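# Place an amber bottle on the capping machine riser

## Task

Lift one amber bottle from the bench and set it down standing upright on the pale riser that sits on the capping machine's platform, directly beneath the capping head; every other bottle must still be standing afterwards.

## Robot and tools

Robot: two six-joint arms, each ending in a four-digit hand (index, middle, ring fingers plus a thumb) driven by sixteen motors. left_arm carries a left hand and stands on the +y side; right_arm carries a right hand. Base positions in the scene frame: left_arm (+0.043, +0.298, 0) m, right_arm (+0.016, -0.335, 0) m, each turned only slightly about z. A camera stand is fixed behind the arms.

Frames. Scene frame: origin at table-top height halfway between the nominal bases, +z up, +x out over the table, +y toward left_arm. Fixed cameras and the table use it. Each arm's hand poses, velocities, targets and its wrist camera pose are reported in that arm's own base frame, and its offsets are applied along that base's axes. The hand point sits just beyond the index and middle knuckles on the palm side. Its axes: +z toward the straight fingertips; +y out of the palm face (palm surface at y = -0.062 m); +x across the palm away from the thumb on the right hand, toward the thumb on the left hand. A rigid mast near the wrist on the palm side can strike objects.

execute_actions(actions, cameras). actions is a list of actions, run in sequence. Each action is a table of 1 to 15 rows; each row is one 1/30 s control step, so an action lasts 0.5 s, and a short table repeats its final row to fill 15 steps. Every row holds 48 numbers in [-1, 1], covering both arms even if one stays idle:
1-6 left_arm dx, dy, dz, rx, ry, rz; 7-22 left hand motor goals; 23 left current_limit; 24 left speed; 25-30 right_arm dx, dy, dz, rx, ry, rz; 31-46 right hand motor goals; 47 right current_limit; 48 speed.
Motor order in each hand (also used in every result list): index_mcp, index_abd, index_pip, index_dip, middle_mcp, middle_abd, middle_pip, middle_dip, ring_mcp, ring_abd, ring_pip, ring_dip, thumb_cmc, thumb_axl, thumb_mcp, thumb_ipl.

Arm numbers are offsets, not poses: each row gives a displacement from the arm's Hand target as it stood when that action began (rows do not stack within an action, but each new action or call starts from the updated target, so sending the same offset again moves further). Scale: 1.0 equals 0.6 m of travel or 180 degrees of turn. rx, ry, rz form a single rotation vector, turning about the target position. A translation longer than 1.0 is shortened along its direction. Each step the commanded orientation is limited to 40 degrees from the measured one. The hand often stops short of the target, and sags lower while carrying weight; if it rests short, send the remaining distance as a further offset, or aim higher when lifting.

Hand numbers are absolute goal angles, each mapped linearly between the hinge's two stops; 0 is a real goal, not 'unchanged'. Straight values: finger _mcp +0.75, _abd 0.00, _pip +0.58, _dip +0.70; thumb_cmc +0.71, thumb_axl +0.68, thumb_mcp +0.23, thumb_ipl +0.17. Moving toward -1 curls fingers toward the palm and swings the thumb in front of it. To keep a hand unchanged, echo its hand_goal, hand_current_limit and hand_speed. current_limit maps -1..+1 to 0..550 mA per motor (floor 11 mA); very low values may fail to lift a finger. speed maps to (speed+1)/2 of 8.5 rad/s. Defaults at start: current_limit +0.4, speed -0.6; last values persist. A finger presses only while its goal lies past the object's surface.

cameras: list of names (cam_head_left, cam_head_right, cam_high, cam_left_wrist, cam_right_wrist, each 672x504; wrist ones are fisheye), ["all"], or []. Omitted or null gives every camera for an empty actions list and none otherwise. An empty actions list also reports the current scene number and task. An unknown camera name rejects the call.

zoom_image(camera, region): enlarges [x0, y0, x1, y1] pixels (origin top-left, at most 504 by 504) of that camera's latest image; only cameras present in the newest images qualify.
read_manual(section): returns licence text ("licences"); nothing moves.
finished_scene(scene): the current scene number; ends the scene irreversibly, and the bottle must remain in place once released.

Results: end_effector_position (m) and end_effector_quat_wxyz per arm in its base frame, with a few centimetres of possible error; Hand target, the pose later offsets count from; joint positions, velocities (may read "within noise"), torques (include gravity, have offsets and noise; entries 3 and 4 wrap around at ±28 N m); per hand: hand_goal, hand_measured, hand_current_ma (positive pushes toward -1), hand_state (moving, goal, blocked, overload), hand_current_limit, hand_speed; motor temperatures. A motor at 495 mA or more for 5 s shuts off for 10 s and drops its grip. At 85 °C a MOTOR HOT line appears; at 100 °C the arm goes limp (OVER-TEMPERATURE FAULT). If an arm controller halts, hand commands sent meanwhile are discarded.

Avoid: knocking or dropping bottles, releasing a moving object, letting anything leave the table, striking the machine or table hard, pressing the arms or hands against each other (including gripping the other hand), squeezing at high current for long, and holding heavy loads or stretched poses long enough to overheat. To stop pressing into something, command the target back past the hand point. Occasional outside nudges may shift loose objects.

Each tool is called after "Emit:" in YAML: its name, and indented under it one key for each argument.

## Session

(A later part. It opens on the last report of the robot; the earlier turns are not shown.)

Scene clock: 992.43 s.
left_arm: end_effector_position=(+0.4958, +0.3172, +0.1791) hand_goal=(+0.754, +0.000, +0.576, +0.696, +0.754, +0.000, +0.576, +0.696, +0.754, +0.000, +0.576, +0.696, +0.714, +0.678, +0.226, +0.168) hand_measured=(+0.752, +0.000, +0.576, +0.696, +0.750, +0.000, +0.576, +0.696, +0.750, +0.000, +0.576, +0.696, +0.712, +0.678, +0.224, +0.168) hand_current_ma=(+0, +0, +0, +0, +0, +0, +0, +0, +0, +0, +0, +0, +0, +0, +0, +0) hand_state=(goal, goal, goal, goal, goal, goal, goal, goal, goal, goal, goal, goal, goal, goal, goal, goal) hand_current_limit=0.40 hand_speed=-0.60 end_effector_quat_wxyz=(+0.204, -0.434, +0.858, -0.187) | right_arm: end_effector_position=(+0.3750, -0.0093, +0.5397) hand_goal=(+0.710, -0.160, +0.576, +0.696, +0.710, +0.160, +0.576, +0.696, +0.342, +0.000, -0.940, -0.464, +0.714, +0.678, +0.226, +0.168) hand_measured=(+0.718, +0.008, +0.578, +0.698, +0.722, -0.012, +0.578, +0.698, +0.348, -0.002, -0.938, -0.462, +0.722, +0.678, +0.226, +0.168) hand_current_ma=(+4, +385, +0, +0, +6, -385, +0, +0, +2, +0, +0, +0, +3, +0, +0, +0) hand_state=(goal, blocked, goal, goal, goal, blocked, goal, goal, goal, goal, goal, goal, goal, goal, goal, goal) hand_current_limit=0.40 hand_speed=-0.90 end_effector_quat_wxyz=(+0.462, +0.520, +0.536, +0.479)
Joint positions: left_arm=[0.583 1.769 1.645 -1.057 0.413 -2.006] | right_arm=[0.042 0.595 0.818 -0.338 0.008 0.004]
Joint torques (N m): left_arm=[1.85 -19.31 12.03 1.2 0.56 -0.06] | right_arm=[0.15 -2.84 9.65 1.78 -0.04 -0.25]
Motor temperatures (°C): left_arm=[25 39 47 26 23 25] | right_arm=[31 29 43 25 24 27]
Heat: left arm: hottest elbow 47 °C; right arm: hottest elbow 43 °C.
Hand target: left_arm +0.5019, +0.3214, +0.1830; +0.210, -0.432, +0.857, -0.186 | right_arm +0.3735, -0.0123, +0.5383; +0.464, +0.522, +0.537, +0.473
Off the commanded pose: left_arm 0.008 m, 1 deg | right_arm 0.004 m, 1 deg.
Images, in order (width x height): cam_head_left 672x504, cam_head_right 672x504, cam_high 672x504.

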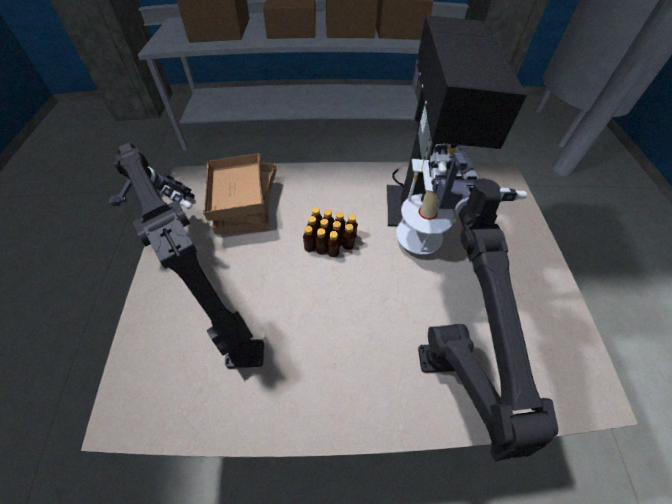

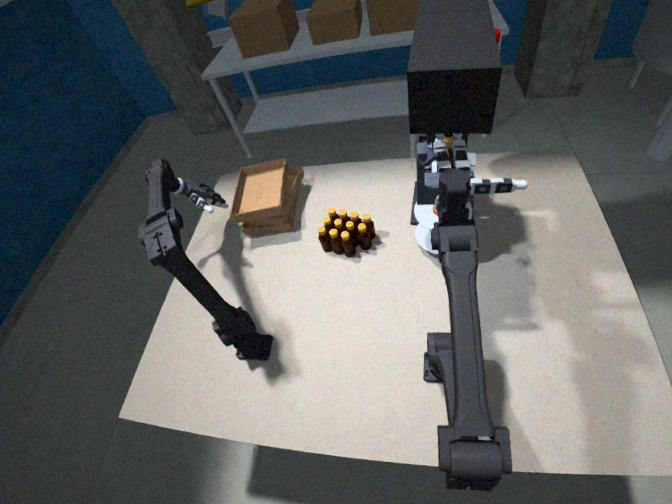

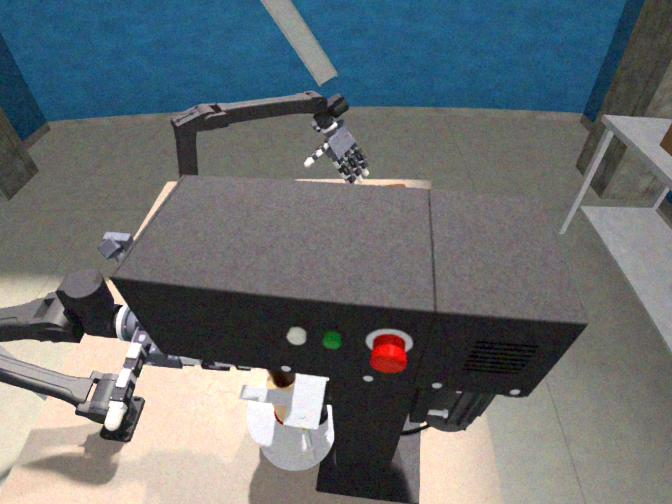

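Emit:
execute_actions:
  actions:
    - [[0,0,0,0,0,0,0.754,0,0.576,0.696,0.754,0,0.576,0.696,0.754,0,0.576,0.696,0.714,0.678,0.226,0.168,0.4,-0.6,-0.004,-0.004,0.012,0,0.015,0,0.71,-0.16,0.576,0.696,0.71,0.16,0.576,0.696,0.342,0,-0.94,-0.464,0.714,0.678,0.226,0.168,0.4,-0.9]]
  cameras: ["cam_head_left","cam_head_right","cam_high"]

Emit:
zoom_image:
  camera: "cam_high"
  region: [255, 360, 305, 410]

Emit:
zoom_image:
  camera: "cam_head_right"
  region: [415, 110, 485, 180]

Scene clock: 1097.67 s.
left_arm: end_effector_position=(+0.4958, +0.3172, +0.1791) hand_goal=(+0.754, +0.000, +0.576, +0.696, +0.754, +0.000, +0.576, +0.696, +0.754, +0.000, +0.576, +0.696, +0.714, +0.678, +0.226, +0.168) hand_measured=(+0.752, +0.000, +0.576, +0.696, +0.750, +0.000, +0.576, +0.696, +0.750, +0.000, +0.576, +0.696, +0.712, +0.678, +0.224, +0.168) hand_current_ma=(+0, +0, +0, +0, +0, +0, +0, +0, +0, +0, +0, +0, +0, +0, +0, +0) hand_state=(goal, goal, goal, goal, goal, goal, goal, goal, goal, goal, goal, goal, goal, goal, goal, goal) hand_current_limit=0.40 hand_speed=-0.60 end_effector_quat_wxyz=(+0.204, -0.434, +0.858, -0.187) | right_arm: end_effector_position=(+0.3704, -0.0095, +0.5321) hand_goal=(+0.710, -0.160, +0.576, +0.696, +0.710, +0.160, +0.576, +0.696, +0.342, +0.000, -0.940, -0.464, +0.714, +0.678, +0.226, +0.168) hand_measured=(+0.692, +0.008, +0.562, +0.692, +0.694, -0.012, +0.564, +0.690, +0.348, -0.002, -0.938, -0.462, +0.722, +0.678, +0.226, +0.168) hand_current_ma=(-13, +385, -8, -2, -11, -385, -6, -2, +2, +0, +0, +0, +3, +0, +0, +0) hand_state=(goal, blocked, goal, goal, goal, blocked, goal, goal, goal, goal, goal, goal, goal, goal, goal, goal) hand_current_limit=0.40 hand_speed=-0.90 end_effector_quat_wxyz=(+0.447, +0.529, +0.551, +0.465)
Joint positions: left_arm=[0.583 1.769 1.645 -1.057 0.413 -2.006] | right_arm=[0.034 0.577 0.831 -0.422 -0.006 -0.001]
Joint torques (N m): left_arm=[1.9 -19.25 12.01 1.21 0.56 -0.06] | right_arm=[-0.26 -1.49 12.79 1.29 0.04 -0.22]
Heat: left arm: hottest elbow 48 °C; right arm: hottest elbow 40 °C.
Hand target: left_arm +0.5019, +0.3214, +0.1830; +0.210, -0.432, +0.857, -0.186 | right_arm +0.3710, -0.0146, +0.5456; +0.451, +0.533, +0.548, +0.461
Off the commanded pose: left_arm 0.008 m, 1 deg | right_arm 0.014 m, 1 deg.
Images, in order (width x height): cam_head_left 672x504, cam_head_right 672x504, cam_high 672x504.

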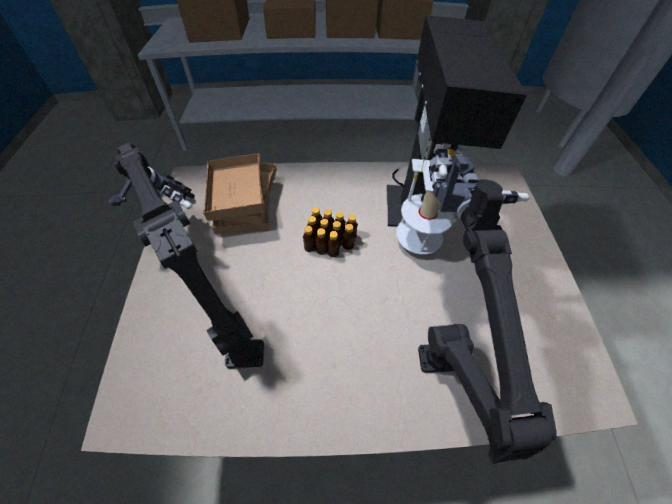

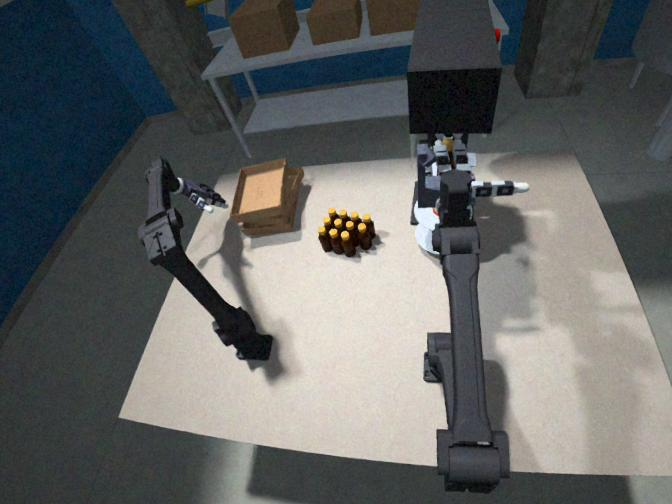

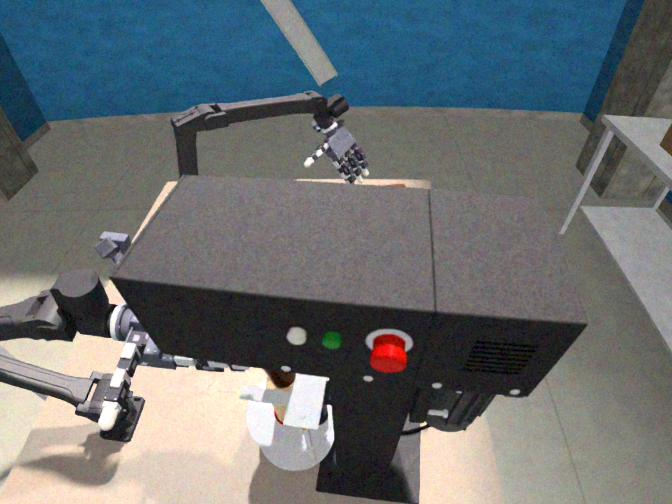

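Scaled by 10.080 from the camera's 672x504 image, which has a finer 960x720 frame.

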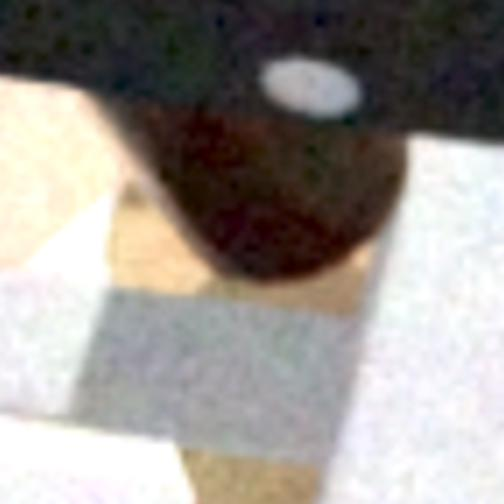

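Scaled by 7.200 from the camera's 672x504 image, which has a finer 960x720 frame.

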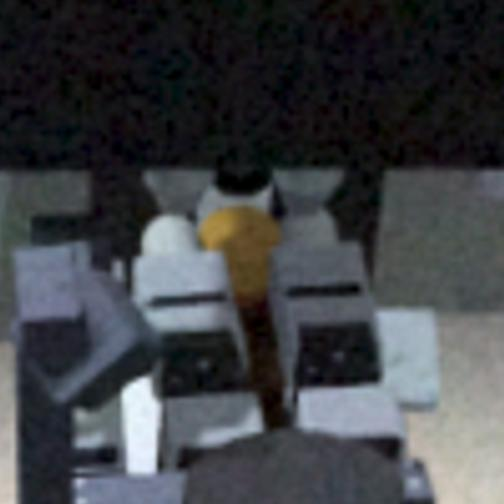

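Emit:
zoom_image:
  camera: "cam_head_left"
  region: [410, 120, 480, 190]

Scaled by 7.200 from the camera's 672x504 image, which has a finer 960x720 frame.

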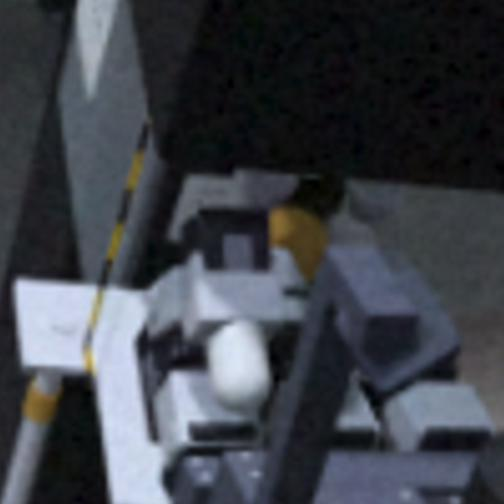

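Emit:
execute_actions:
  actions: []
  cameras: ["cam_right_wrist","cam_high","cam_head_left"]

Emit:
zoom_image:
  camera: "cam_high"
  region: [230, 350, 340, 430]

Scene clock: 1129.97 s.
left_arm: end_effector_position=(+0.4958, +0.3172, +0.1791) hand_goal=(+0.754, +0.000, +0.576, +0.696, +0.754, +0.000, +0.576, +0.696, +0.754, +0.000, +0.576, +0.696, +0.714, +0.678, +0.226, +0.168) hand_measured=(+0.752, +0.000, +0.576, +0.696, +0.750, +0.000, +0.576, +0.696, +0.750, +0.000, +0.576, +0.696, +0.712, +0.678, +0.224, +0.168) hand_current_ma=(+0, +0, +0, +0, +0, +0, +0, +0, +0, +0, +0, +0, +0, +0, +0, +0) hand_state=(goal, goal, goal, goal, goal, goal, goal, goal, goal, goal, goal, goal, goal, goal, goal, goal) hand_current_limit=0.40 hand_speed=-0.60 end_effector_quat_wxyz=(+0.204, -0.434, +0.858, -0.187) | right_arm: end_effector_position=(+0.3703, -0.0095, +0.5324) hand_goal=(+0.710, -0.160, +0.576, +0.696, +0.710, +0.160, +0.576, +0.696, +0.342, +0.000, -0.940, -0.464, +0.714, +0.678, +0.226, +0.168) hand_measured=(+0.692, +0.008, +0.562, +0.692, +0.694, -0.012, +0.564, +0.690, +0.348, -0.002, -0.938, -0.462, +0.722, +0.678, +0.226, +0.168) hand_current_ma=(-13, +385, -8, -2, -11, -385, -6, -2, +2, +0, +0, +0, +3, +0, +0, +0) hand_state=(goal, blocked, goal, goal, goal, blocked, goal, goal, goal, goal, goal, goal, goal, goal, goal, goal) hand_current_limit=0.40 hand_speed=-0.90 end_effector_quat_wxyz=(+0.447, +0.529, +0.551, +0.465)
Joint positions: left_arm=[0.583 1.769 1.645 -1.057 0.413 -2.006] | right_arm=[0.034 0.577 0.831 -0.422 -0.006 -0.001]
Joint velocities: within noise
Joint torques (N m): left_arm=[1.85 -19.31 12.01 1.18 0.56 -0.06] | right_arm=[-0.03 -1.26 12.9 1.32 0.05 -0.21]
Motor temperatures (°C): left_arm=[25 39 48 26 23 25] | right_arm=[31 28 41 25 24 26]
Heat: left arm: hottest elbow 48 °C; right arm: hottest elbow 41 °C.
Hand target: left_arm +0.5019, +0.3214, +0.1830; +0.210, -0.432, +0.857, -0.186 | right_arm +0.3709, -0.0146, +0.5458; +0.451, +0.533, +0.548, +0.461
Off the commanded pose: left_arm 0.008 m, 1 deg | right_arm 0.014 m, 1 deg.
camera_calibration:
cam_right_wrist: T_world_to_cam=[[0.180233, -0.745799, 0.641327, -0.379211], [-0.764426, -0.516516, -0.385828, 0.441114], [0.619006, -0.420708, -0.663202, 0.243743], [0, 0, 0, 1]] pos_world=[0.254667, 0.0475726, 0.575044]
Images, in order (width x height): cam_head_left 672x504, cam_high 672x504, cam_right_wrist 672x504.

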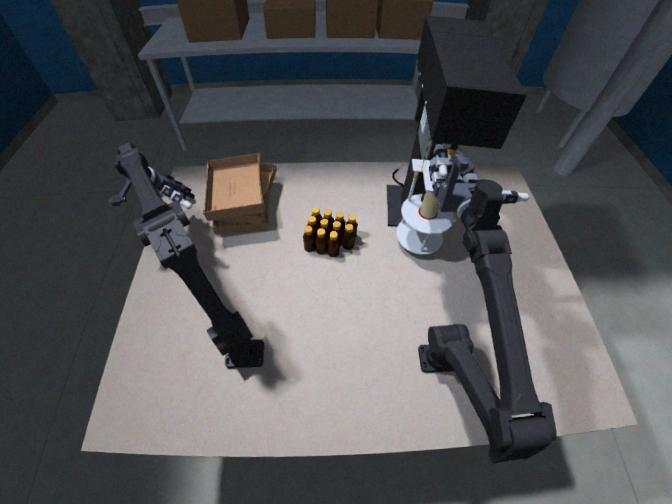

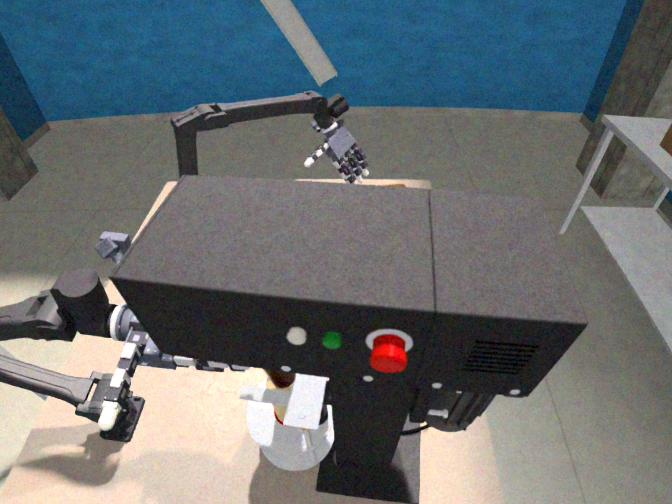

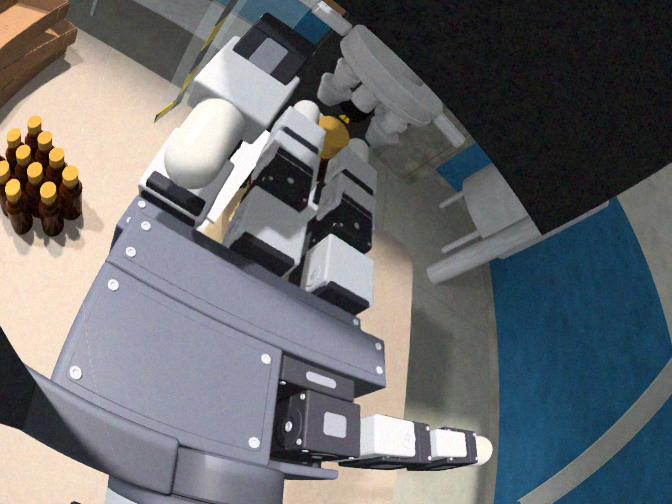

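Scaled by 4.582 from the camera's 672x504 image, which has a finer 960x720 frame.

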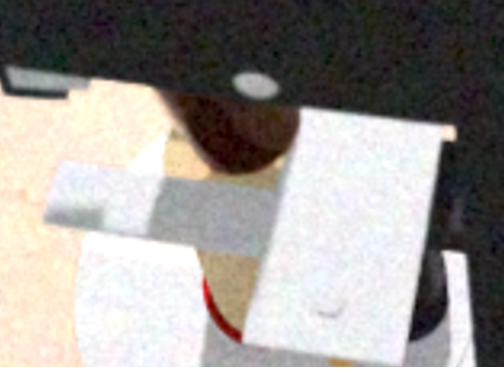

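Emit:
zoom_image:
  camera: "cam_right_wrist"
  region: [220, 60, 420, 260]

Scaled by 2.520 from the camera's 672x504 image, which has a finer 960x720 frame.

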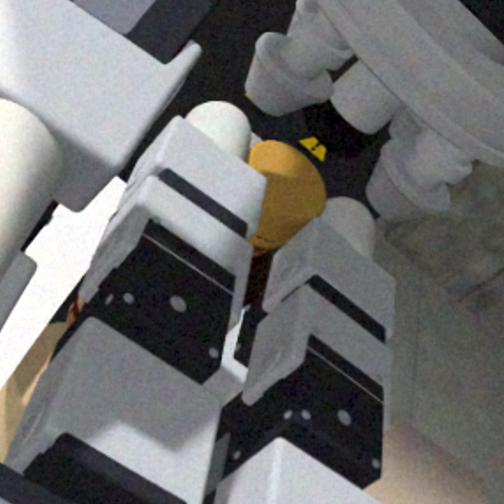

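Emit:
execute_actions:
  actions:
    - [[0,0,0,0,0,0,0.754,0,0.576,0.696,0.754,0,0.576,0.696,0.754,0,0.576,0.696,0.714,0.678,0.226,0.168,0.4,-0.6,0,0,0.04,0,0,0,0.71,-0.16,0.576,0.696,0.71,0.16,0.576,0.696,0.342,0,-0.94,-0.464,0.714,0.678,0.226,0.168,0.4,-0.9]]
    - [[0,0,0,0,0,0,0.754,0,0.576,0.696,0.754,0,0.576,0.696,0.754,0,0.576,0.696,0.714,0.678,0.226,0.168,0.4,-0.6,-0.02,-0.002,0.01,0,0,0,0.71,-0.16,0.576,0.696,0.71,0.16,0.576,0.696,0.342,0,-0.94,-0.464,0.714,0.678,0.226,0.168,0.4,-0.9]]
  cameras: ["cam_head_left","cam_head_right","cam_high","cam_right_wrist"]

Emit:
zoom_image:
  camera: "cam_high"
  region: [230, 350, 340, 430]

Emit:
zoom_image:
  camera: "cam_head_right"
  region: [415, 110, 485, 180]

Emit:
zoom_image:
  camera: "cam_right_wrist"
  region: [220, 60, 420, 260]

Scene clock: 1167.93 s.
left_arm: end_effector_position=(+0.4958, +0.3172, +0.1791) hand_goal=(+0.754, +0.000, +0.576, +0.696, +0.754, +0.000, +0.576, +0.696, +0.754, +0.000, +0.576, +0.696, +0.714, +0.678, +0.226, +0.168) hand_measured=(+0.752, +0.000, +0.576, +0.696, +0.750, +0.000, +0.576, +0.696, +0.750, +0.000, +0.576, +0.696, +0.712, +0.678, +0.224, +0.168) hand_current_ma=(+0, +0, +0, +0, +0, +0, +0, +0, +0, +0, +0, +0, +0, +0, +0, +0) hand_state=(goal, goal, goal, goal, goal, goal, goal, goal, goal, goal, goal, goal, goal, goal, goal, goal) hand_current_limit=0.40 hand_speed=-0.60 end_effector_quat_wxyz=(+0.204, -0.434, +0.858, -0.187) | right_arm: end_effector_position=(+0.3681, -0.0111, +0.5421) hand_goal=(+0.710, -0.160, +0.576, +0.696, +0.710, +0.160, +0.576, +0.696, +0.342, +0.000, -0.940, -0.464, +0.714, +0.678, +0.226, +0.168) hand_measured=(+0.712, +0.008, +0.572, +0.692, +0.712, -0.012, +0.574, +0.692, +0.348, -0.002, -0.938, -0.462, +0.722, +0.678, +0.226, +0.168) hand_current_ma=(+1, +385, -1, -1, +1, -385, +0, -1, +2, +0, +0, +0, +3, +0, +0, +0) hand_state=(goal, blocked, goal, goal, goal, blocked, goal, goal, goal, goal, goal, goal, goal, goal, goal, goal) hand_current_limit=0.40 hand_speed=-0.90 end_effector_quat_wxyz=(+0.435, +0.541, +0.561, +0.452)
Joint positions: left_arm=[0.583 1.769 1.645 -1.057 0.413 -2.006] | right_arm=[0.029 0.584 0.893 -0.524 -0.008 -0.001]
Joint torques (N m): left_arm=[1.9 -19.31 12.03 1.2 0.56 -0.06] | right_arm=[-0.15 -2.37 14.15 1.85 0 -0.22]
Heat: left arm: hottest elbow 48 °C; right arm: hottest elbow 42 °C.
Hand target: left_arm +0.5019, +0.3214, +0.1830; +0.210, -0.432, +0.857, -0.186 | right_arm +0.3591, -0.0159, +0.5756; +0.451, +0.533, +0.548, +0.461
Off the commanded pose: left_arm 0.008 m, 1 deg | right_arm 0.035 m, 3 deg.
camera_calibration:
cam_right_wrist: T_world_to_cam=[[0.208035, -0.745708, 0.632962, -0.391963], [-0.783404, -0.514501, -0.348665, 0.429237], [0.585662, -0.42333, -0.691225, 0.278311], [0, 0, 0, 1]] pos_world=[0.254812, 0.0463705, 0.590132]
Images, in order (width x height): cam_head_left 672x504, cam_head_right 672x504, cam_high 672x504, cam_right_wrist 672x504.

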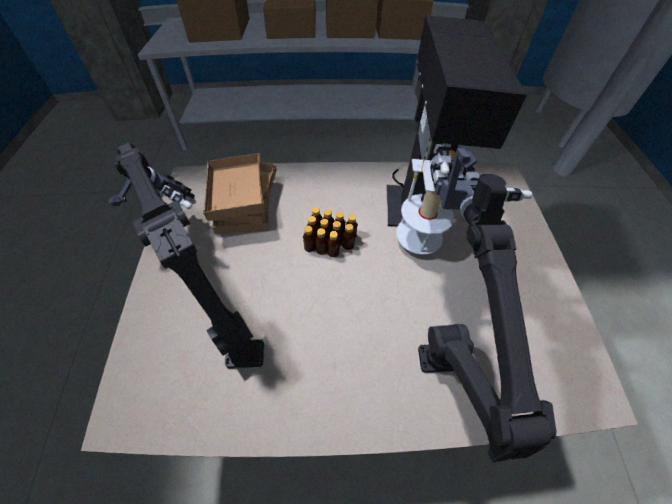

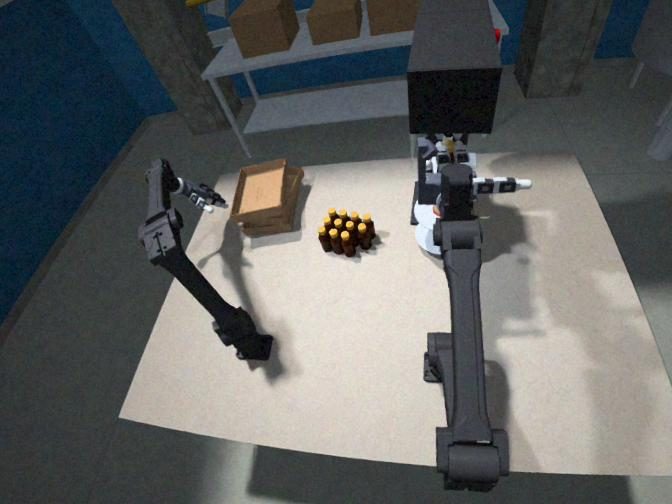

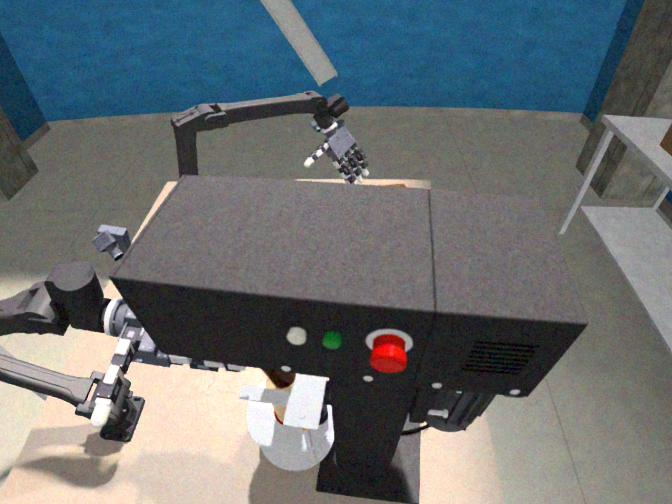

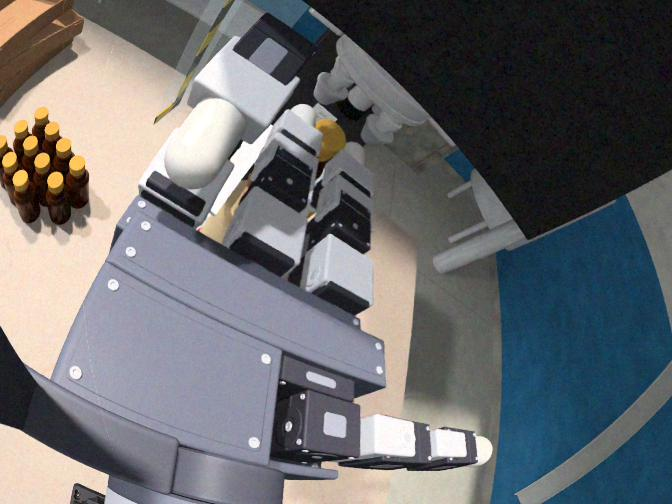

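Scaled by 4.582 from the camera's 672x504 image, which has a finer 960x720 frame.

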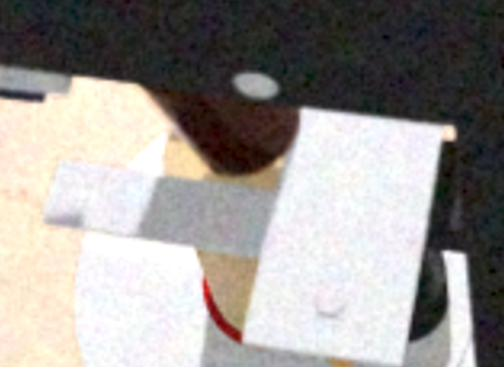

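Scaled by 7.200 from the camera's 672x504 image, which has a finer 960x720 frame.

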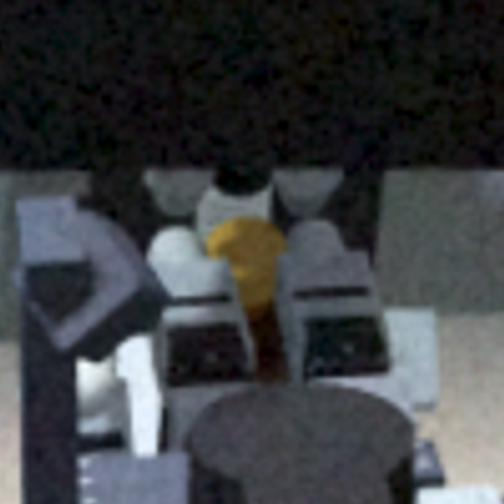

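Scaled by 2.520 from the camera's 672x504 image, which has a finer 960x720 frame.

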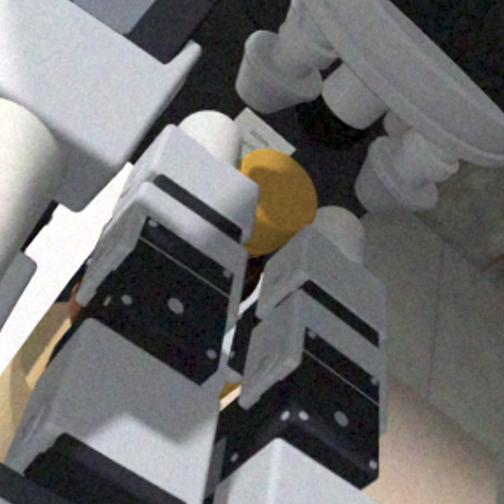

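Emit:
zoom_image:
  camera: "cam_head_left"
  region: [410, 120, 480, 190]

Emit:
zoom_image:
  camera: "cam_head_left"
  region: [300, 200, 370, 270]

Emit:
zoom_image:
  camera: "cam_head_right"
  region: [310, 200, 380, 270]

Scaled by 7.200 from the camera's 672x504 image, which has a finer 960x720 frame.

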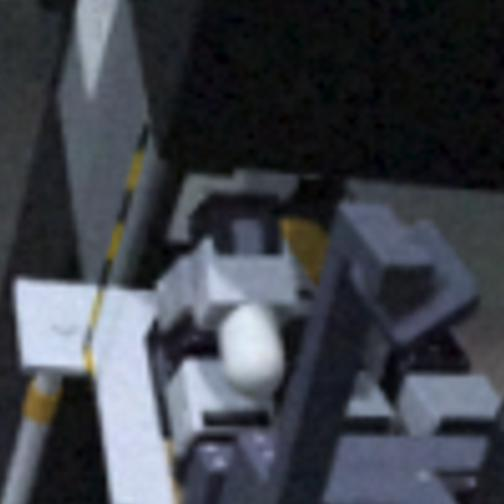

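Scaled by 7.200 from the camera's 672x504 image, which has a finer 960x720 frame.

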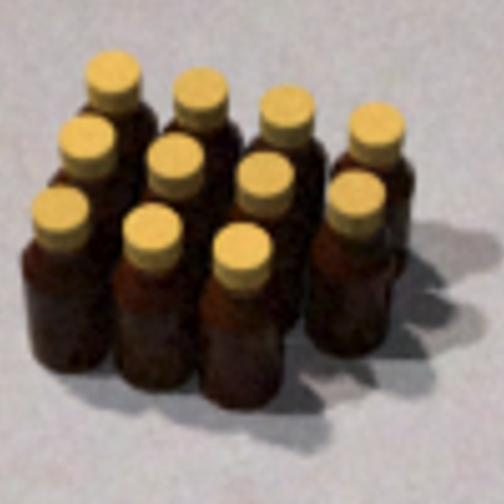

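Scaled by 7.200 from the camera's 672x504 image, which has a finer 960x720 frame.

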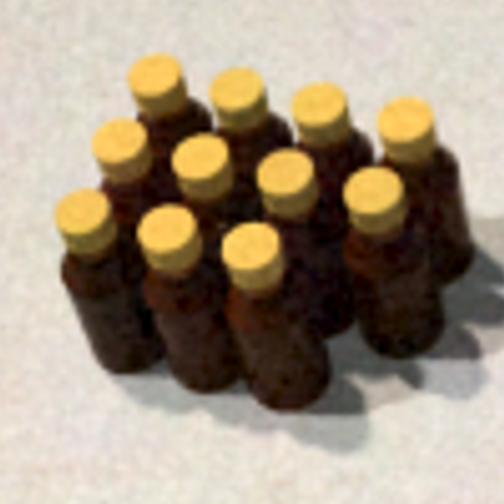

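Emit:
execute_actions:
  actions:
    - [[0,0,0,0,0,0,0.754,0,0.576,0.696,0.754,0,0.576,0.696,0.754,0,0.576,0.696,0.714,0.678,0.226,0.168,0.4,-0.6,-0.015,-0.001,0.01,0,-0.02,0,0.71,-0.16,0.576,0.696,0.71,0.16,0.576,0.696,0.342,0,-0.94,-0.464,0.714,0.678,0.226,0.168,0.4,-0.9]]
  cameras: ["cam_head_left","cam_head_right","cam_high"]

Emit:
zoom_image:
  camera: "cam_high"
  region: [230, 350, 340, 430]

Emit:
zoom_image:
  camera: "cam_head_right"
  region: [415, 110, 485, 180]

Scene clock: 1239.70 s.
left_arm: end_effector_position=(+0.4958, +0.3172, +0.1791) hand_goal=(+0.754, +0.000, +0.576, +0.696, +0.754, +0.000, +0.576, +0.696, +0.754, +0.000, +0.576, +0.696, +0.714, +0.678, +0.226, +0.168) hand_measured=(+0.752, +0.000, +0.576, +0.696, +0.750, +0.000, +0.576, +0.696, +0.750, +0.000, +0.576, +0.696, +0.712, +0.678, +0.224, +0.168) hand_current_ma=(+0, +0, +0, +0, +0, +0, +0, +0, +0, +0, +0, +0, +0, +0, +0, +0) hand_state=(goal, goal, goal, goal, goal, goal, goal, goal, goal, goal, goal, goal, goal, goal, goal, goal) hand_current_limit=0.40 hand_speed=-0.60 end_effector_quat_wxyz=(+0.204, -0.434, +0.858, -0.187) | right_arm: end_effector_position=(+0.3633, -0.0134, +0.5484) hand_goal=(+0.710, -0.160, +0.576, +0.696, +0.710, +0.160, +0.576, +0.696, +0.342, +0.000, -0.940, -0.464, +0.714, +0.678, +0.226, +0.168) hand_measured=(+0.750, +0.008, +0.598, +0.702, +0.748, -0.012, +0.594, +0.704, +0.348, -0.002, -0.938, -0.462, +0.722, +0.678, +0.226, +0.168) hand_current_ma=(+53, +385, +17, +3, +49, -385, +11, +3, +2, +0, +0, +0, +3, +0, +0, +0) hand_state=(blocked, blocked, blocked, goal, blocked, blocked, goal, goal, goal, goal, goal, goal, goal, goal, goal, goal) hand_current_limit=0.40 hand_speed=-0.90 end_effector_quat_wxyz=(+0.442, +0.538, +0.555, +0.456)
Joint positions: left_arm=[0.583 1.769 1.645 -1.057 0.413 -2.006] | right_arm=[0.023 0.574 0.893 -0.514 -0.009 -0.001]
Joint torques (N m): left_arm=[1.85 -19.25 12 1.2 0.56 -0.06] | right_arm=[0.03 -3.25 11.43 3.92 -0.09 -0.24]
Heat: left arm: hottest elbow 49 °C; right arm: hottest elbow 45 °C.
Hand target: left_arm +0.5019, +0.3214, +0.1830; +0.210, -0.432, +0.857, -0.186 | right_arm +0.3500, -0.0166, +0.5817; +0.469, +0.518, +0.533, +0.477
Off the commanded pose: left_arm 0.008 m, 1 deg | right_arm 0.036 m, 5 deg.
Images, in order (width x height): cam_head_left 672x504, cam_head_right 672x504, cam_high 672x504.

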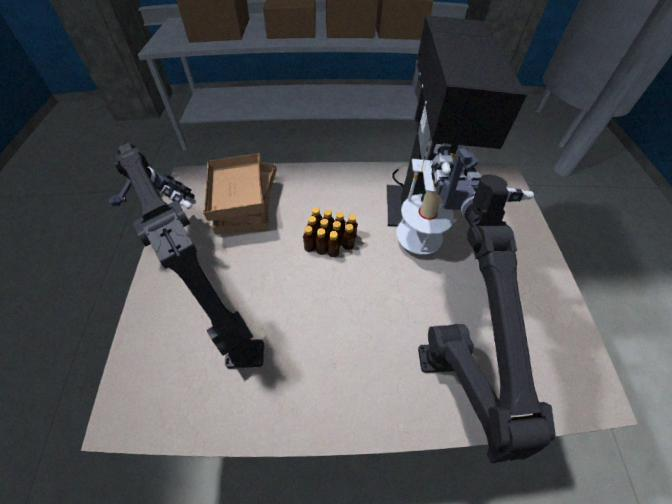

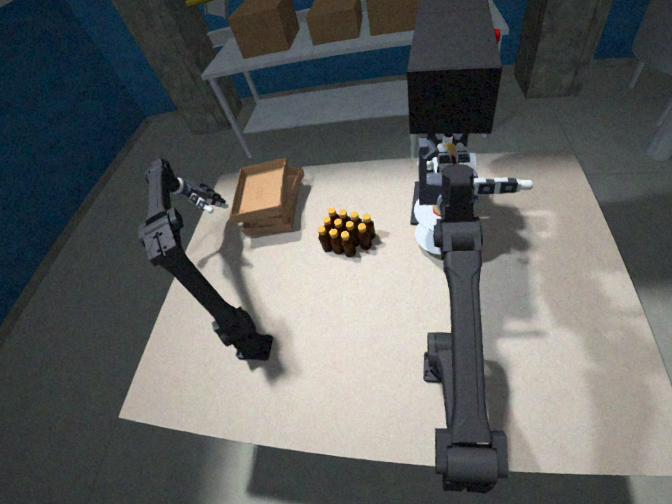

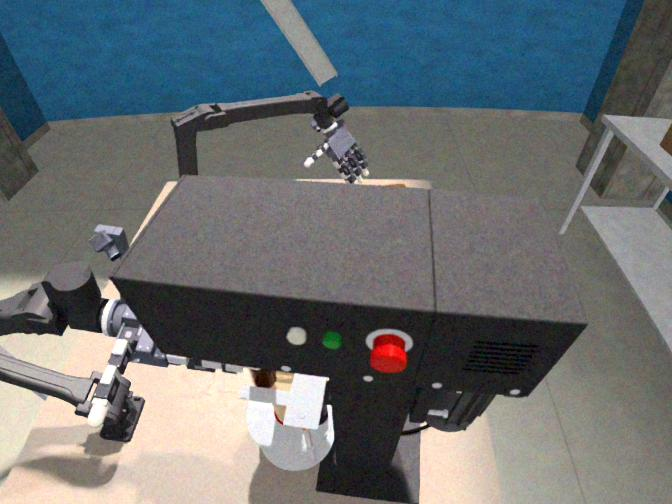

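Scaled by 4.582 from the camera's 672x504 image, which has a finer 960x720 frame.

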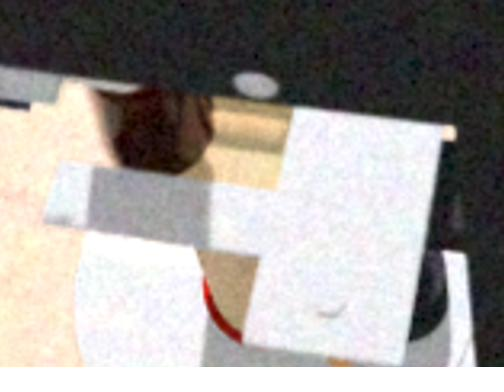

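Scaled by 7.200 from the camera's 672x504 image, which has a finer 960x720 frame.

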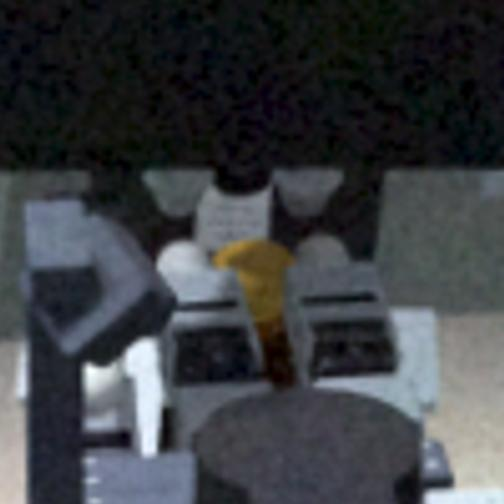

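Emit:
execute_actions:
  actions: []
  cameras: ["cam_right_wrist","cam_head_left"]

Emit:
zoom_image:
  camera: "cam_right_wrist"
  region: [220, 60, 420, 260]

Emit:
zoom_image:
  camera: "cam_head_left"
  region: [410, 130, 480, 200]

Scene clock: 1250.90 s.
left_arm: end_effector_position=(+0.4958, +0.3172, +0.1791) hand_goal=(+0.754, +0.000, +0.576, +0.696, +0.754, +0.000, +0.576, +0.696, +0.754, +0.000, +0.576, +0.696, +0.714, +0.678, +0.226, +0.168) hand_measured=(+0.752, +0.000, +0.576, +0.696, +0.750, +0.000, +0.576, +0.696, +0.750, +0.000, +0.576, +0.696, +0.712, +0.678, +0.224, +0.168) hand_current_ma=(+0, +0, +0, +0, +0, +0, +0, +0, +0, +0, +0, +0, +0, +0, +0, +0) hand_state=(goal, goal, goal, goal, goal, goal, goal, goal, goal, goal, goal, goal, goal, goal, goal, goal) hand_current_limit=0.40 hand_speed=-0.60 end_effector_quat_wxyz=(+0.204, -0.434, +0.858, -0.187) | right_arm: end_effector_position=(+0.3633, -0.0134, +0.5484) hand_goal=(+0.710, -0.160, +0.576, +0.696, +0.710, +0.160, +0.576, +0.696, +0.342, +0.000, -0.940, -0.464, +0.714, +0.678, +0.226, +0.168) hand_measured=(+0.750, +0.008, +0.598, +0.702, +0.748, -0.012, +0.594, +0.704, +0.348, -0.002, -0.938, -0.462, +0.722, +0.678, +0.226, +0.168) hand_current_ma=(+53, +385, +17, +3, +50, -385, +11, +3, +2, +0, +0, +0, +3, +0, +0, +0) hand_state=(blocked, blocked, blocked, goal, blocked, blocked, goal, goal, goal, goal, goal, goal, goal, goal, goal, goal) hand_current_limit=0.40 hand_speed=-0.90 end_effector_quat_wxyz=(+0.442, +0.538, +0.555, +0.456)
Joint positions: left_arm=[0.583 1.769 1.645 -1.057 0.413 -2.006] | right_arm=[0.023 0.574 0.893 -0.514 -0.009 -0.001]
Joint velocities: within noise
Joint torques (N m): left_arm=[1.79 -19.31 12.01 1.2 0.57 -0.07] | right_arm=[0.21 -3.31 11.3 4 -0.08 -0.23]
Motor temperatures (°C): left_arm=[25 39 49 26 23 25] | right_arm=[30 28 45 25 24 26]
Heat: left arm: hottest elbow 49 °C; right arm: hottest elbow 45 °C.
Hand target: left_arm +0.5019, +0.3214, +0.1830; +0.210, -0.432, +0.857, -0.186 | right_arm +0.3500, -0.0165, +0.5817; +0.468, +0.518, +0.533, +0.477
Off the commanded pose: left_arm 0.008 m, 1 deg | right_arm 0.036 m, 5 deg.
camera_calibration:
cam_right_wrist: T_world_to_cam=[[0.191054, -0.747233, 0.636507, -0.392366], [-0.778777, -0.510111, -0.365092, 0.433841], [0.597498, -0.425945, -0.679387, 0.273631], [0, 0, 0, 1]] pos_world=[0.249334, 0.0446702, 0.594037]
Images, in order (width x height): cam_head_left 672x504, cam_right_wrist 672x504.

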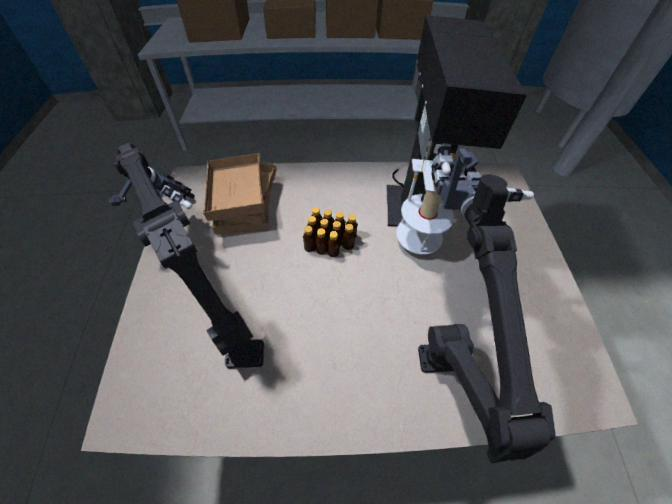

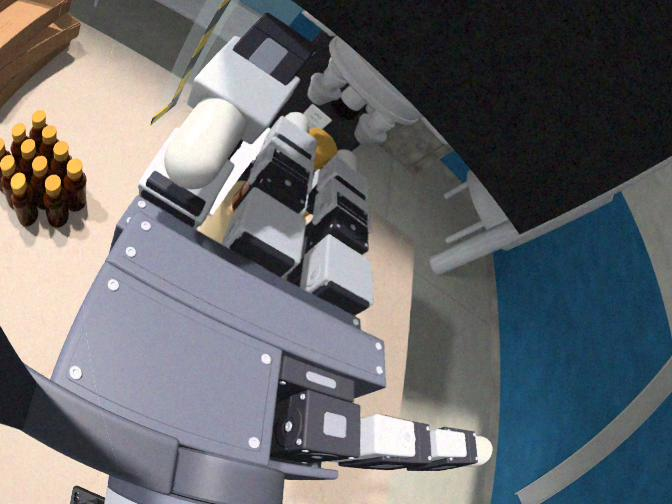

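Scaled by 2.520 from the camera's 672x504 image, which has a finer 960x720 frame.

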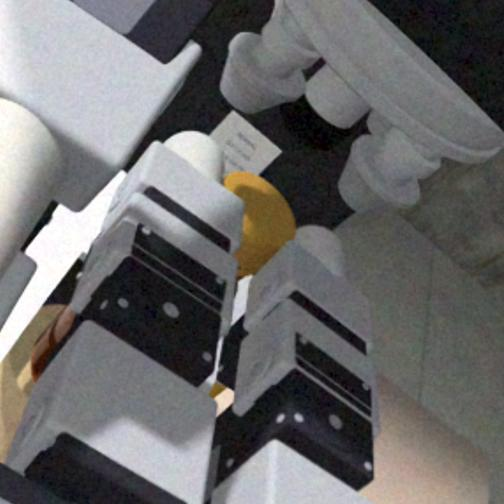

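Scaled by 7.200 from the camera's 672x504 image, which has a finer 960x720 frame.

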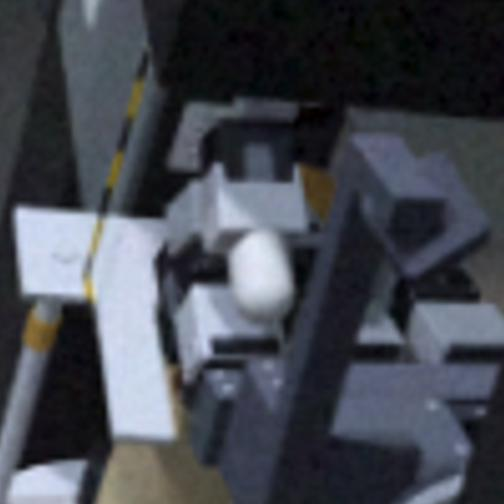

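Emit:
execute_actions:
  actions:
    - [[0,0,0,0,0,0,0.754,0,0.576,0.696,0.754,0,0.576,0.696,0.754,0,0.576,0.696,0.714,0.678,0.226,0.168,0.4,-0.6,0,0,-0.03,0,0.02,0,0.71,-0.16,0.576,0.696,0.71,0.16,0.576,0.696,0.342,0,-0.94,-0.464,0.714,0.678,0.226,0.168,0.4,-0.9]]
  cameras: ["cam_head_left","cam_head_right","cam_high"]

Emit:
zoom_image:
  camera: "cam_high"
  region: [230, 350, 340, 430]

Emit:
zoom_image:
  camera: "cam_head_right"
  region: [415, 110, 485, 180]

Scene clock: 1296.30 s.
left_arm: end_effector_position=(+0.4958, +0.3172, +0.1791) hand_goal=(+0.754, +0.000, +0.576, +0.696, +0.754, +0.000, +0.576, +0.696, +0.754, +0.000, +0.576, +0.696, +0.714, +0.678, +0.226, +0.168) hand_measured=(+0.752, +0.000, +0.576, +0.696, +0.750, +0.000, +0.576, +0.696, +0.750, +0.000, +0.576, +0.696, +0.712, +0.678, +0.224, +0.168) hand_current_ma=(+0, +0, +0, +0, +0, +0, +0, +0, +0, +0, +0, +0, +0, +0, +0, +0) hand_state=(goal, goal, goal, goal, goal, goal, goal, goal, goal, goal, goal, goal, goal, goal, goal, goal) hand_current_limit=0.40 hand_speed=-0.60 end_effector_quat_wxyz=(+0.204, -0.434, +0.858, -0.187) | right_arm: end_effector_position=(+0.3641, -0.0133, +0.5405) hand_goal=(+0.710, -0.160, +0.576, +0.696, +0.710, +0.160, +0.576, +0.696, +0.342, +0.000, -0.940, -0.464, +0.714, +0.678, +0.226, +0.168) hand_measured=(+0.750, +0.008, +0.598, +0.702, +0.748, -0.012, +0.594, +0.704, +0.348, -0.002, -0.938, -0.462, +0.722, +0.678, +0.226, +0.168) hand_current_ma=(+53, +385, +17, +3, +50, -385, +11, +3, +2, +0, +0, +0, +3, +0, +0, +0) hand_state=(blocked, blocked, blocked, goal, blocked, blocked, goal, goal, goal, goal, goal, goal, goal, goal, goal, goal) hand_current_limit=0.40 hand_speed=-0.90 end_effector_quat_wxyz=(+0.433, +0.544, +0.562, +0.448)
Joint positions: left_arm=[0.583 1.769 1.645 -1.057 0.413 -2.006] | right_arm=[0.022 0.573 0.893 -0.545 -0.01 -0.001]
Joint torques (N m): left_arm=[1.85 -19.31 12.03 1.21 0.56 -0.06] | right_arm=[0.15 -3.9 10.99 2.76 -0.07 -0.23]
Heat: left arm: hottest elbow 49 °C; right arm: hottest elbow 43 °C.
Hand target: left_arm +0.5019, +0.3214, +0.1830; +0.210, -0.432, +0.857, -0.186 | right_arm +0.3500, -0.0166, +0.5636; +0.451, +0.533, +0.548, +0.460
Off the commanded pose: left_arm 0.008 m, 1 deg | right_arm 0.027 m, 3 deg.
Images, in order (width x height): cam_head_left 672x504, cam_head_right 672x504, cam_high 672x504.

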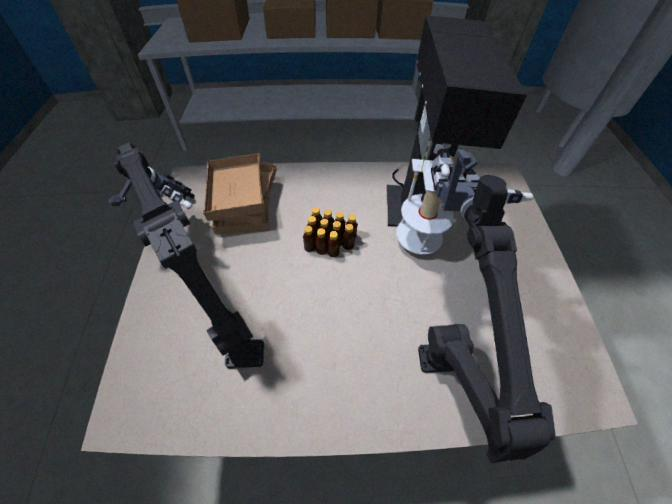

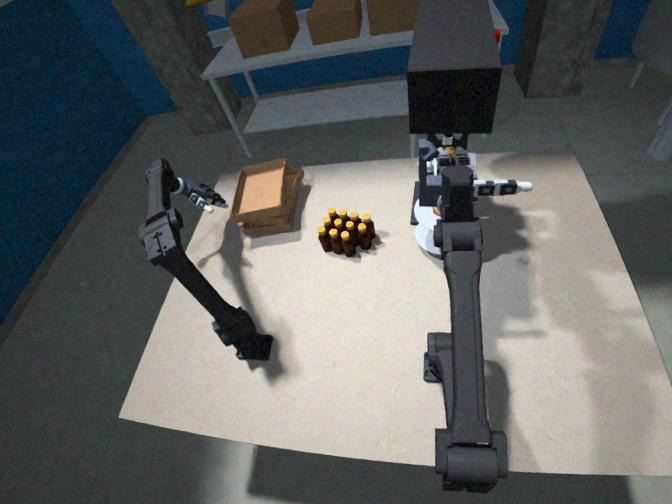

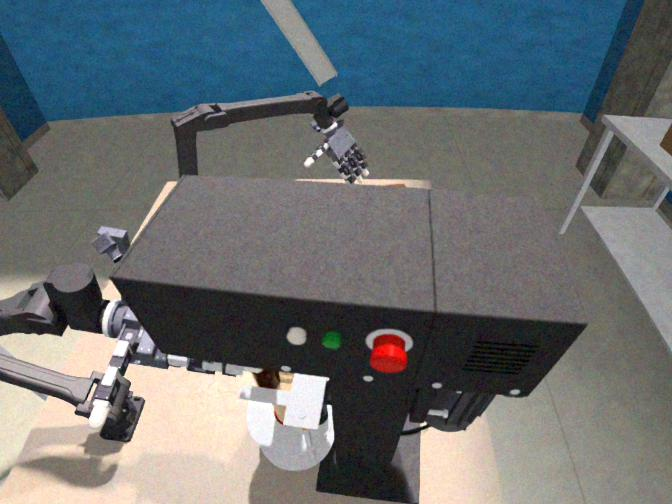

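Scaled by 4.582 from the camera's 672x504 image, which has a finer 960x720 frame.

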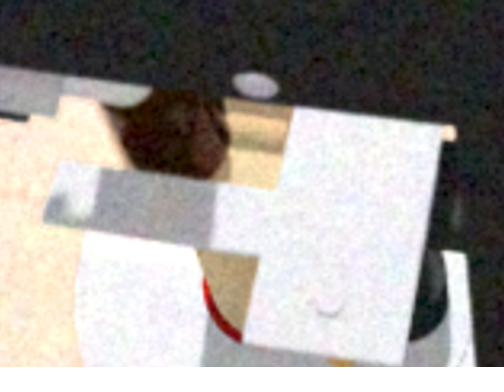

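Scaled by 7.200 from the camera's 672x504 image, which has a finer 960x720 frame.

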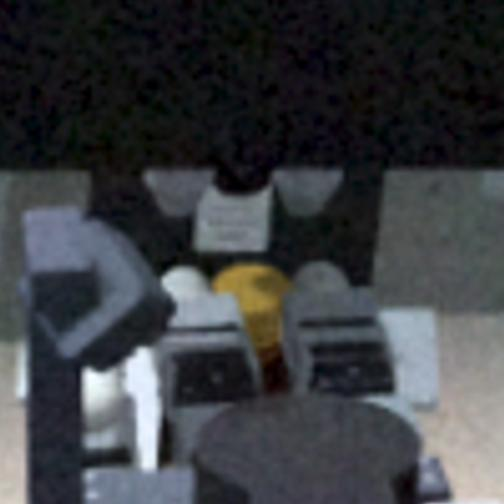

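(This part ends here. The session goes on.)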